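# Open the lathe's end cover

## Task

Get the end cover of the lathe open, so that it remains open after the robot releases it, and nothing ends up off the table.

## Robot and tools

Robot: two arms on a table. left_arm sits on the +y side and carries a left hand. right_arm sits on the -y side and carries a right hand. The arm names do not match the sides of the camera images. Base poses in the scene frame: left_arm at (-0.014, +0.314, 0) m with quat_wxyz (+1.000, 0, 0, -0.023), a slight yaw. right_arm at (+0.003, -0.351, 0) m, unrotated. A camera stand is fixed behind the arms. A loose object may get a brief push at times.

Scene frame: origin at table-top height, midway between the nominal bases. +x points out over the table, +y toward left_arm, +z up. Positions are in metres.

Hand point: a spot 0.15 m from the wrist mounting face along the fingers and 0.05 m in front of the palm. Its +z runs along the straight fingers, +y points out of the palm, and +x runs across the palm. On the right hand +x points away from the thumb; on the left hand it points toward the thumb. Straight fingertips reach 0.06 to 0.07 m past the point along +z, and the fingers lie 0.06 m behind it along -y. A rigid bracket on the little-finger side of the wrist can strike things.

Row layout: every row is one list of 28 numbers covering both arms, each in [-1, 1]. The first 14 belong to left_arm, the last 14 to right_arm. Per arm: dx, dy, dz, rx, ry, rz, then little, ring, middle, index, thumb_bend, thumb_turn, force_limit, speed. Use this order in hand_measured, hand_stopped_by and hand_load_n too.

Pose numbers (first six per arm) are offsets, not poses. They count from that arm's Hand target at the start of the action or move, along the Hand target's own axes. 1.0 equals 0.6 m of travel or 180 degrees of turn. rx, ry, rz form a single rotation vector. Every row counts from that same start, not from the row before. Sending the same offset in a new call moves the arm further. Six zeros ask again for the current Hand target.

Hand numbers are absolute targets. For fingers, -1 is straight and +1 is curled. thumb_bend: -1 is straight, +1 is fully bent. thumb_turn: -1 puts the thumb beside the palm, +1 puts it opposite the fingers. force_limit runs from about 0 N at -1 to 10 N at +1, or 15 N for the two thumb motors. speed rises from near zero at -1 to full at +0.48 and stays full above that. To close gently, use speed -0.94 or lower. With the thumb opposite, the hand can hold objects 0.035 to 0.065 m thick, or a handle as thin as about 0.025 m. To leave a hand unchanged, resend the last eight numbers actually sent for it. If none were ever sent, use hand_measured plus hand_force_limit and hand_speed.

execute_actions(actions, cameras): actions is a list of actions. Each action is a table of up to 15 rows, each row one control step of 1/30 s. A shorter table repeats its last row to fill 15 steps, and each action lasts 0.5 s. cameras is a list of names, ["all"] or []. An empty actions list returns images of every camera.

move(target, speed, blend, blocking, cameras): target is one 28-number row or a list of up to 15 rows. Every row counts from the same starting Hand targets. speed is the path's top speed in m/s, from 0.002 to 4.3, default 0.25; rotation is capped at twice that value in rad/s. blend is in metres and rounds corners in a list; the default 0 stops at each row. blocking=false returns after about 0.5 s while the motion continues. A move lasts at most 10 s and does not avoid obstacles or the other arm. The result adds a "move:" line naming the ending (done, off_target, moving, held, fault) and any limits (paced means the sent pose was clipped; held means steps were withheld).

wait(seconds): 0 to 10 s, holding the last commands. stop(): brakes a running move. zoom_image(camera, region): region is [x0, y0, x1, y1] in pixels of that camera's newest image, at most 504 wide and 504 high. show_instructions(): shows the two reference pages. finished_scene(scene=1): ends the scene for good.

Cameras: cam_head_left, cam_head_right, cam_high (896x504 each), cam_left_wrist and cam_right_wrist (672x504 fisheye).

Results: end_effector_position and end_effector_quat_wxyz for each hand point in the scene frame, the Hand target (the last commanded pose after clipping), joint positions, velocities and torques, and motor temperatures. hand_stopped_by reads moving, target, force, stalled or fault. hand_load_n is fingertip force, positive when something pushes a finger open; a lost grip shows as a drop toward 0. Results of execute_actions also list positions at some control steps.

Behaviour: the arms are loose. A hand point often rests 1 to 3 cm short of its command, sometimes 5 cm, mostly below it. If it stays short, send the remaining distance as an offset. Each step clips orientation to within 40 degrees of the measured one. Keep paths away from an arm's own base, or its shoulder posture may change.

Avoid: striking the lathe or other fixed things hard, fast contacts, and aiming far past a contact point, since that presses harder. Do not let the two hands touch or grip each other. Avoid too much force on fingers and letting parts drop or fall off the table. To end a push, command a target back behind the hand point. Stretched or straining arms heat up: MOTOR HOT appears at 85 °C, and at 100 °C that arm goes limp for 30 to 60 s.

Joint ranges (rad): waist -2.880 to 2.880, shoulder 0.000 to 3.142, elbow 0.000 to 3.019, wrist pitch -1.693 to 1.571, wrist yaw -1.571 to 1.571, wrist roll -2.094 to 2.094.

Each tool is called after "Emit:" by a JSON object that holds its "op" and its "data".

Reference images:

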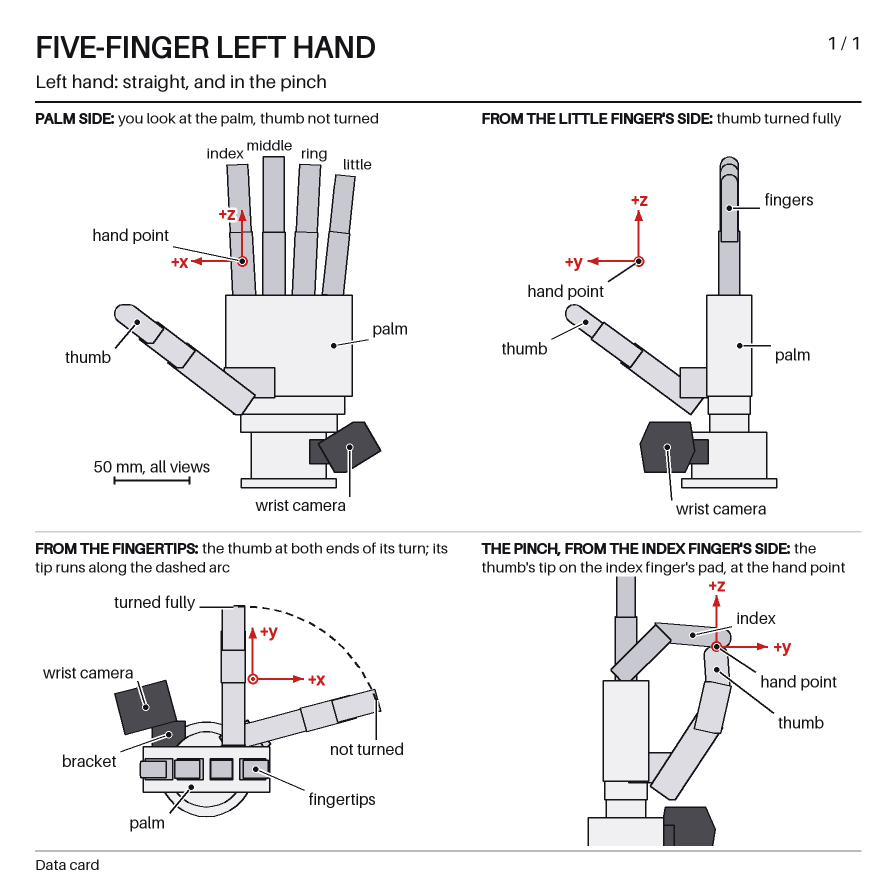

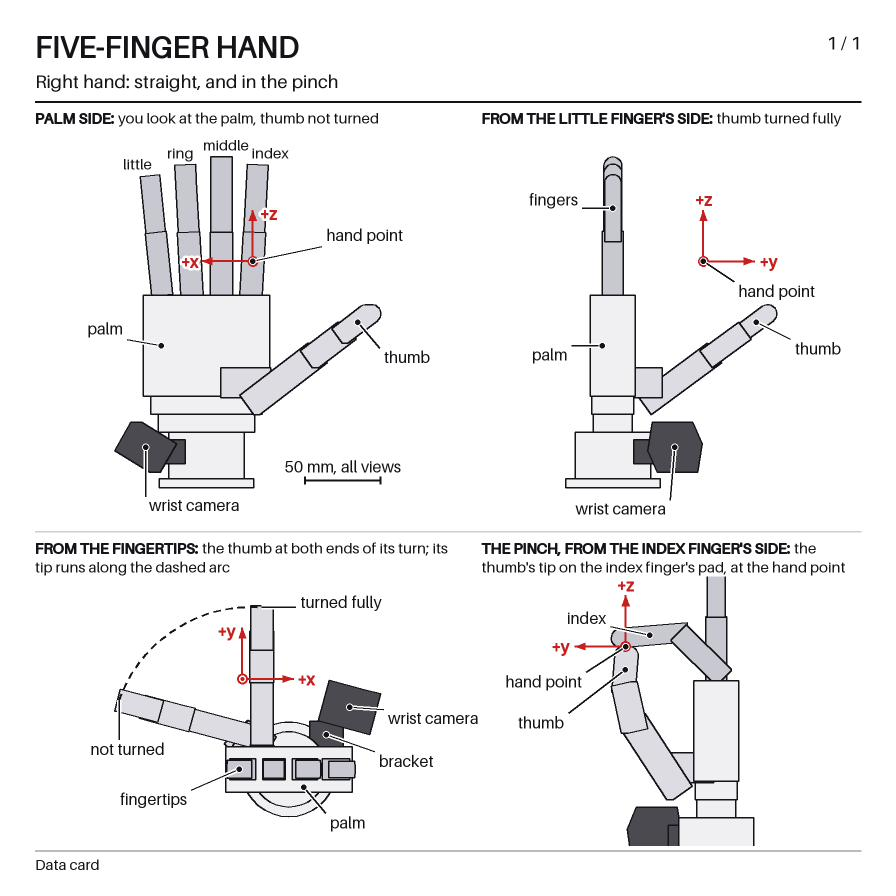

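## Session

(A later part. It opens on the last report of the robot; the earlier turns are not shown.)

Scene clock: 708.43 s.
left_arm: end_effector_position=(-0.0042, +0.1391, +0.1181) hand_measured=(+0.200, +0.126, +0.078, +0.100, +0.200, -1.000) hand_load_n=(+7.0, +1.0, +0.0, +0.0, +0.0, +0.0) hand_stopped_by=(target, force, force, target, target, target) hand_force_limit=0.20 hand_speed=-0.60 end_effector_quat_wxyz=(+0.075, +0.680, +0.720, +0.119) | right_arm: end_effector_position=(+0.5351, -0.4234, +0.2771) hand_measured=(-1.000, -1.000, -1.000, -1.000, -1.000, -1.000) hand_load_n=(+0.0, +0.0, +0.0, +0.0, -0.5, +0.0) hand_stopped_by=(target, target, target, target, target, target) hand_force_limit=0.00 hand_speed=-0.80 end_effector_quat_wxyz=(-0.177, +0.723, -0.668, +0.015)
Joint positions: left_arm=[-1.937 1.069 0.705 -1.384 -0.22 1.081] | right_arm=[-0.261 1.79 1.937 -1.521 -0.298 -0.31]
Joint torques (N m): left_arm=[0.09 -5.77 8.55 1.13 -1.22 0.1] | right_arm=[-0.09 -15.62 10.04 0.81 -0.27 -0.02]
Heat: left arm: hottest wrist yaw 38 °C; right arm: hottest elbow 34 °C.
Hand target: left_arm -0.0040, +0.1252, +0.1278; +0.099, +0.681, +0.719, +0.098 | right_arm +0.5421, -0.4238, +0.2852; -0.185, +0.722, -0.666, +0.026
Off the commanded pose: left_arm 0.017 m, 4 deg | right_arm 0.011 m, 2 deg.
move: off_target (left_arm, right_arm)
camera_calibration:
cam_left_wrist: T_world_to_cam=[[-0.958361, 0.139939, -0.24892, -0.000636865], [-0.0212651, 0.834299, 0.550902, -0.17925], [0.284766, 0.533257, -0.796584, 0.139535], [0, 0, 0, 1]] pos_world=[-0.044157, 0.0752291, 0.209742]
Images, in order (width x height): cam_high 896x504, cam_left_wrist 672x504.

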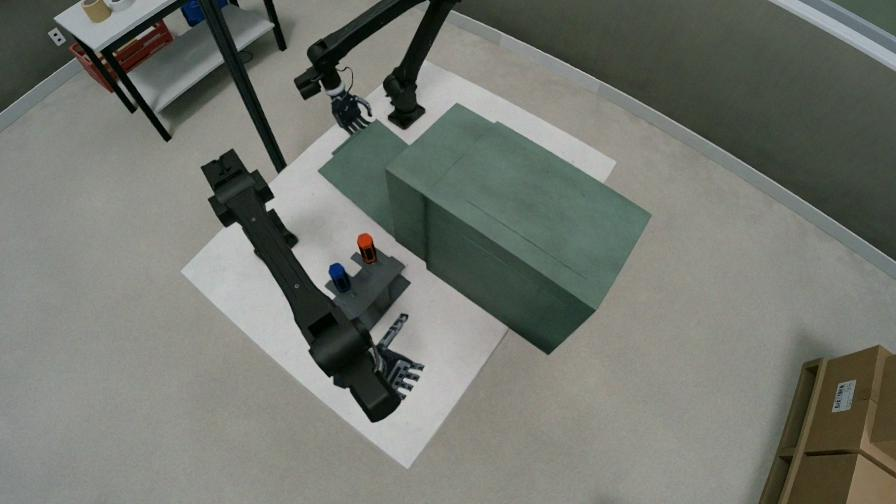

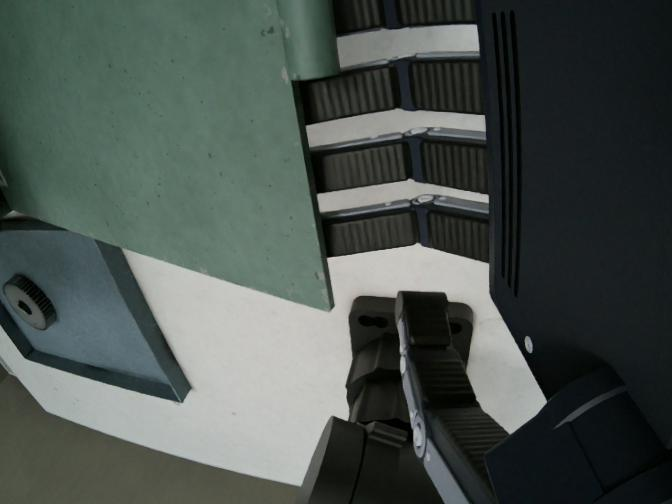

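Emit:
{"op": "move", "data": {"target": [-0.0035,-0.0367,0.0727,0,0,0,0.2,0.3,0.25,0.1,0.2,-1,0.2,-0.6, 0,0,0,0,0,0,-1,-1,-1,-1,-1,-1,0,-0.8], "speed": 0.05, "cameras": ["cam_left_wrist","cam_head_right"]}}

Scene clock: 714.80 s.
left_arm: end_effector_position=(-0.0073, +0.1257, +0.0817) hand_measured=(+0.200, +0.126, +0.078, +0.100, +0.200, -1.000) hand_load_n=(+0.0, +0.0, +0.0, +0.0, +0.0, +0.0) hand_stopped_by=(target, force, force, target, target, target) hand_force_limit=0.20 hand_speed=-0.60 end_effector_quat_wxyz=(+0.092, +0.682, +0.717, +0.106) | right_arm: end_effector_position=(+0.5351, -0.4234, +0.2771) hand_measured=(-1.000, -1.000, -1.000, -1.000, -1.000, -1.000) hand_load_n=(+0.0, +0.0, +0.0, +0.0, +0.0, +0.0) hand_stopped_by=(target, target, target, target, target, target) hand_force_limit=0.00 hand_speed=-0.80 end_effector_quat_wxyz=(-0.177, +0.723, -0.668, +0.015)
Joint positions: left_arm=[-1.948 1.131 0.647 -1.229 -0.245 1.08] | right_arm=[-0.261 1.79 1.937 -1.521 -0.298 -0.31]
Joint torques (N m): left_arm=[-0.5 -4.78 6.41 1.11 -0.23 -0.13] | right_arm=[-0.09 -15.62 10.04 0.83 -0.27 -0.02]
Heat: left arm: hottest elbow 37 °C; right arm: hottest elbow 34 °C.
Hand target: left_arm -0.0129, +0.1222, +0.0798; +0.099, +0.681, +0.719, +0.098 | right_arm +0.5421, -0.4238, +0.2852; -0.185, +0.722, -0.666, +0.026
Off the commanded pose: left_arm 0.007 m, 1 deg | right_arm 0.011 m, 2 deg.
move: off_target (right_arm)
camera_calibration:
cam_left_wrist: T_world_to_cam=[[-0.954327, 0.142055, -0.262832, -0.00991219], [-0.0146205, 0.856469, 0.515991, -0.148059], [0.298406, 0.496267, -0.815275, 0.12481], [0, 0, 0, 1]] pos_world=[-0.0488682, 0.0662772, 0.175546]
Images, in order (width x height): cam_head_right 896x504, cam_left_wrist 672x504.

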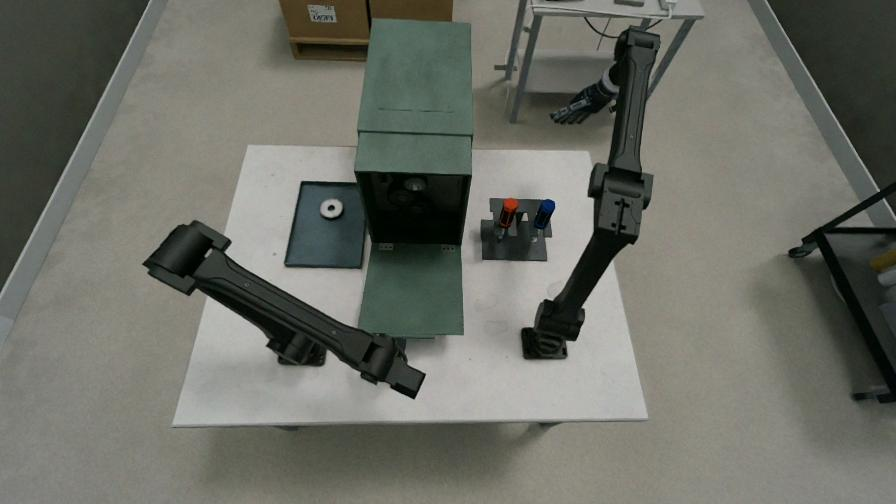

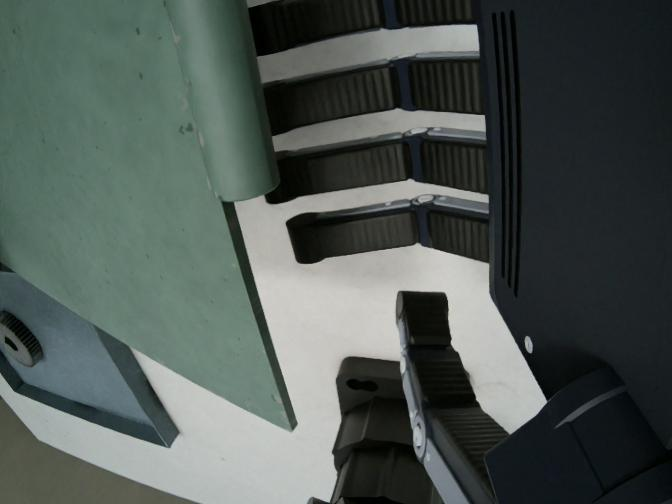

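Emit:
{"op": "zoom_image", "data": {"camera": "cam_left_wrist", "region": [150, 0, 450, 300]}}

Emit:
{"op": "zoom_image", "data": {"camera": "cam_head_right", "region": [320, 200, 520, 400]}}

Scaled by 1.680 from the camera's 672x504 image, which has a finer 960x720 frame.

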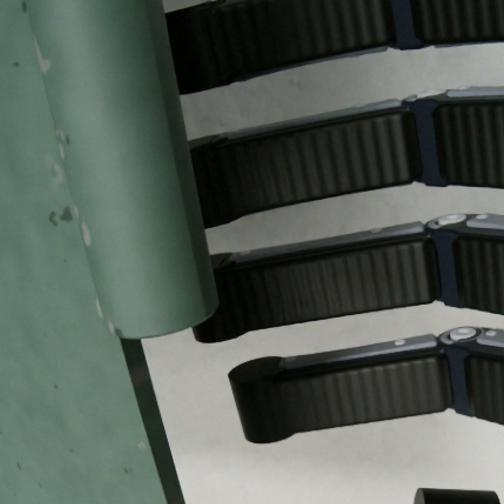

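Scaled by 2.520 from the camera's 896x504 image, which has a finer 1280x720 frame.

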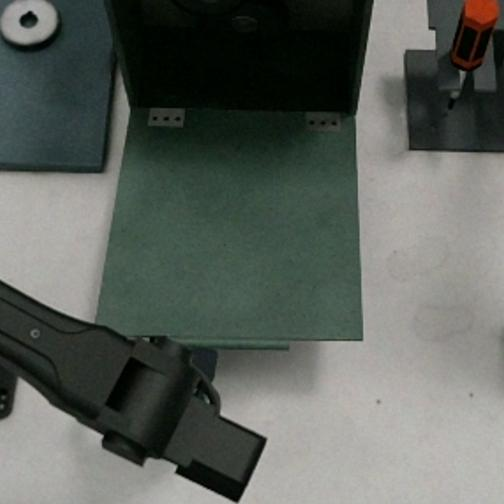

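Emit:
{"op": "move", "data": {"target": [0.006,-0.1073,-0.048,0,0,0,0.2,0.3,0.25,0.1,0.2,-1,0.2,-0.6, 0,0,0,0,0,0,-1,-1,-1,-1,-1,-1,0,-0.8], "speed": 0.1, "cameras": ["all"]}}

Scene clock: 732.53 s.
left_arm: end_effector_position=(-0.0667, +0.1357, +0.0756) hand_measured=(+0.200, +0.126, +0.078, +0.100, +0.200, -1.000) hand_load_n=(+0.0, +0.0, +0.5, +0.0, +0.0, +0.0) hand_stopped_by=(target, force, force, target, target, target) hand_force_limit=0.20 hand_speed=-0.60 end_effector_quat_wxyz=(+0.094, +0.682, +0.716, +0.115) | right_arm: end_effector_position=(+0.5351, -0.4234, +0.2771) hand_measured=(-1.000, -1.000, -1.000, -1.000, -1.000, -1.000) hand_load_n=(+0.0, +0.0, +0.0, +0.0, +0.0, +0.0) hand_stopped_by=(target, target, target, target, target, target) hand_force_limit=0.00 hand_speed=-0.80 end_effector_quat_wxyz=(-0.177, +0.723, -0.668, +0.015)
Joint positions: left_arm=[-2.167 1.236 0.699 -1.245 -0.213 0.857] | right_arm=[-0.261 1.79 1.937 -1.521 -0.298 -0.31]
Joint torques (N m): left_arm=[-0.91 -5.36 10.73 -0.29 -0.11 -0.15] | right_arm=[-0.09 -15.62 10.04 0.83 -0.27 -0.02]
Heat: left arm: hottest elbow 35 °C; right arm: hottest elbow 34 °C.
Hand target: left_arm -0.0828, +0.1223, +0.0896; +0.099, +0.681, +0.719, +0.098 | right_arm +0.5421, -0.4238, +0.2852; -0.185, +0.722, -0.666, +0.026
Off the commanded pose: left_arm 0.025 m, 2 deg | right_arm 0.011 m, 2 deg.
move: off_target (left_arm, right_arm)
camera_calibration:
cam_left_wrist: T_world_to_cam=[[-0.950486, 0.145432, -0.274639, -0.0689252], [-0.0215985, 0.850691, 0.525223, -0.154708], [0.310017, 0.505148, -0.805428, 0.131386], [0, 0, 0, 1]] pos_world=[-0.109586, 0.0752632, 0.168149]

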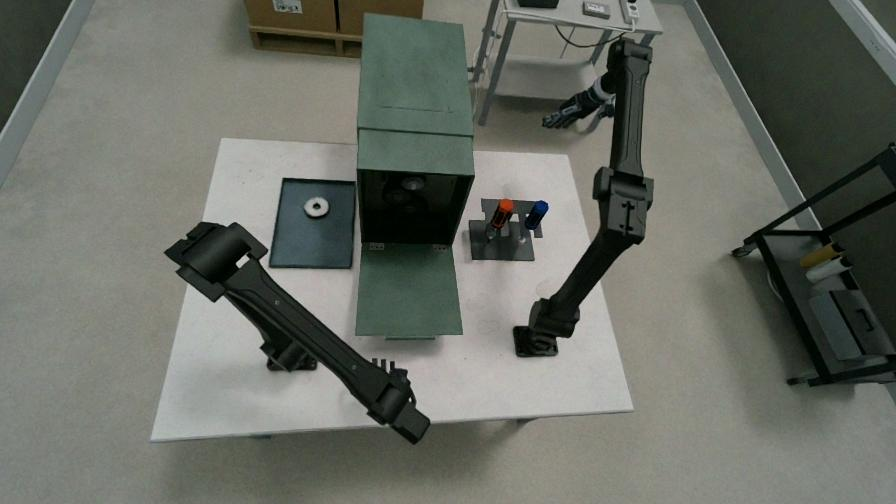

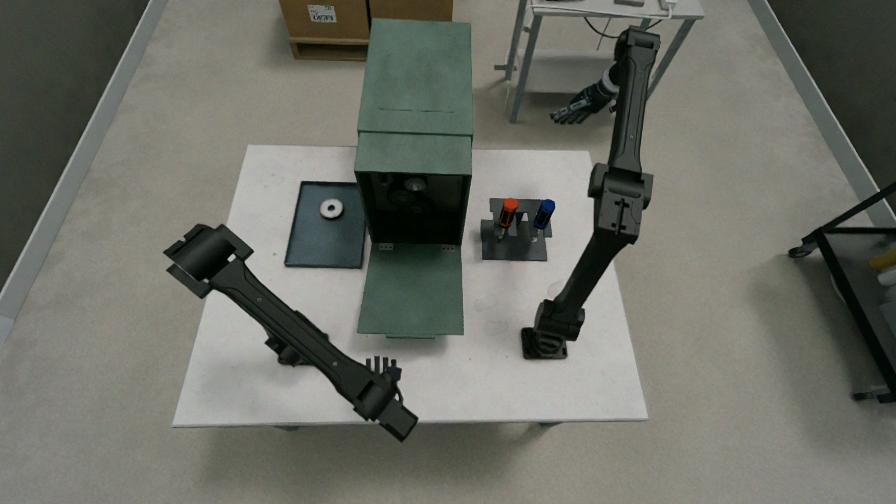

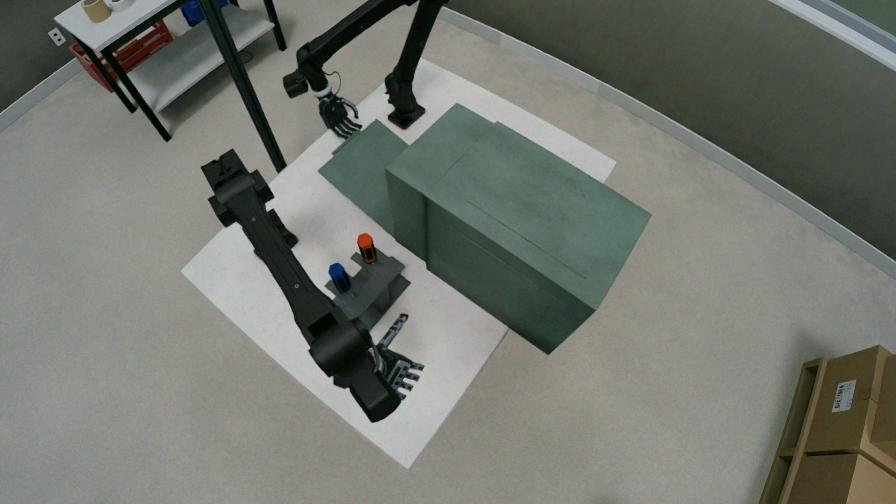

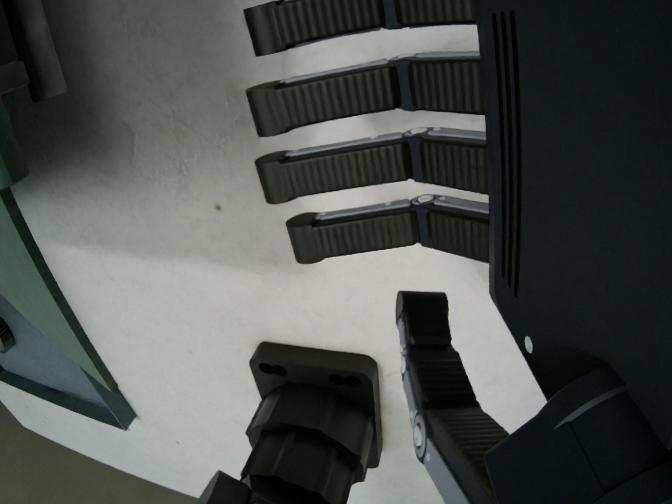

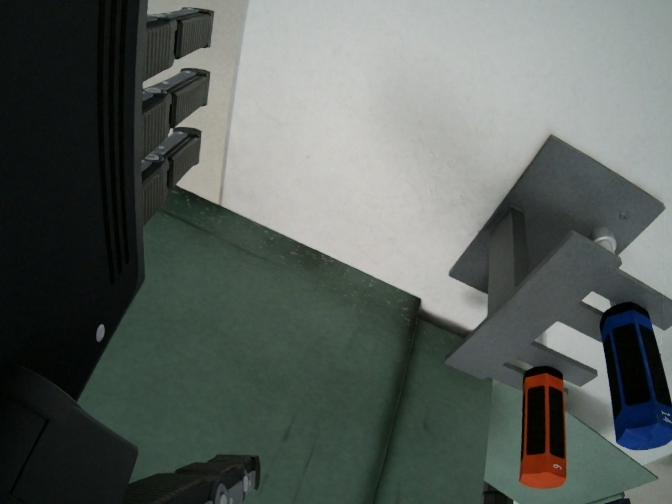

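Emit:
{"op": "finished_scene", "data": {}}

The scene is finished: the task was done.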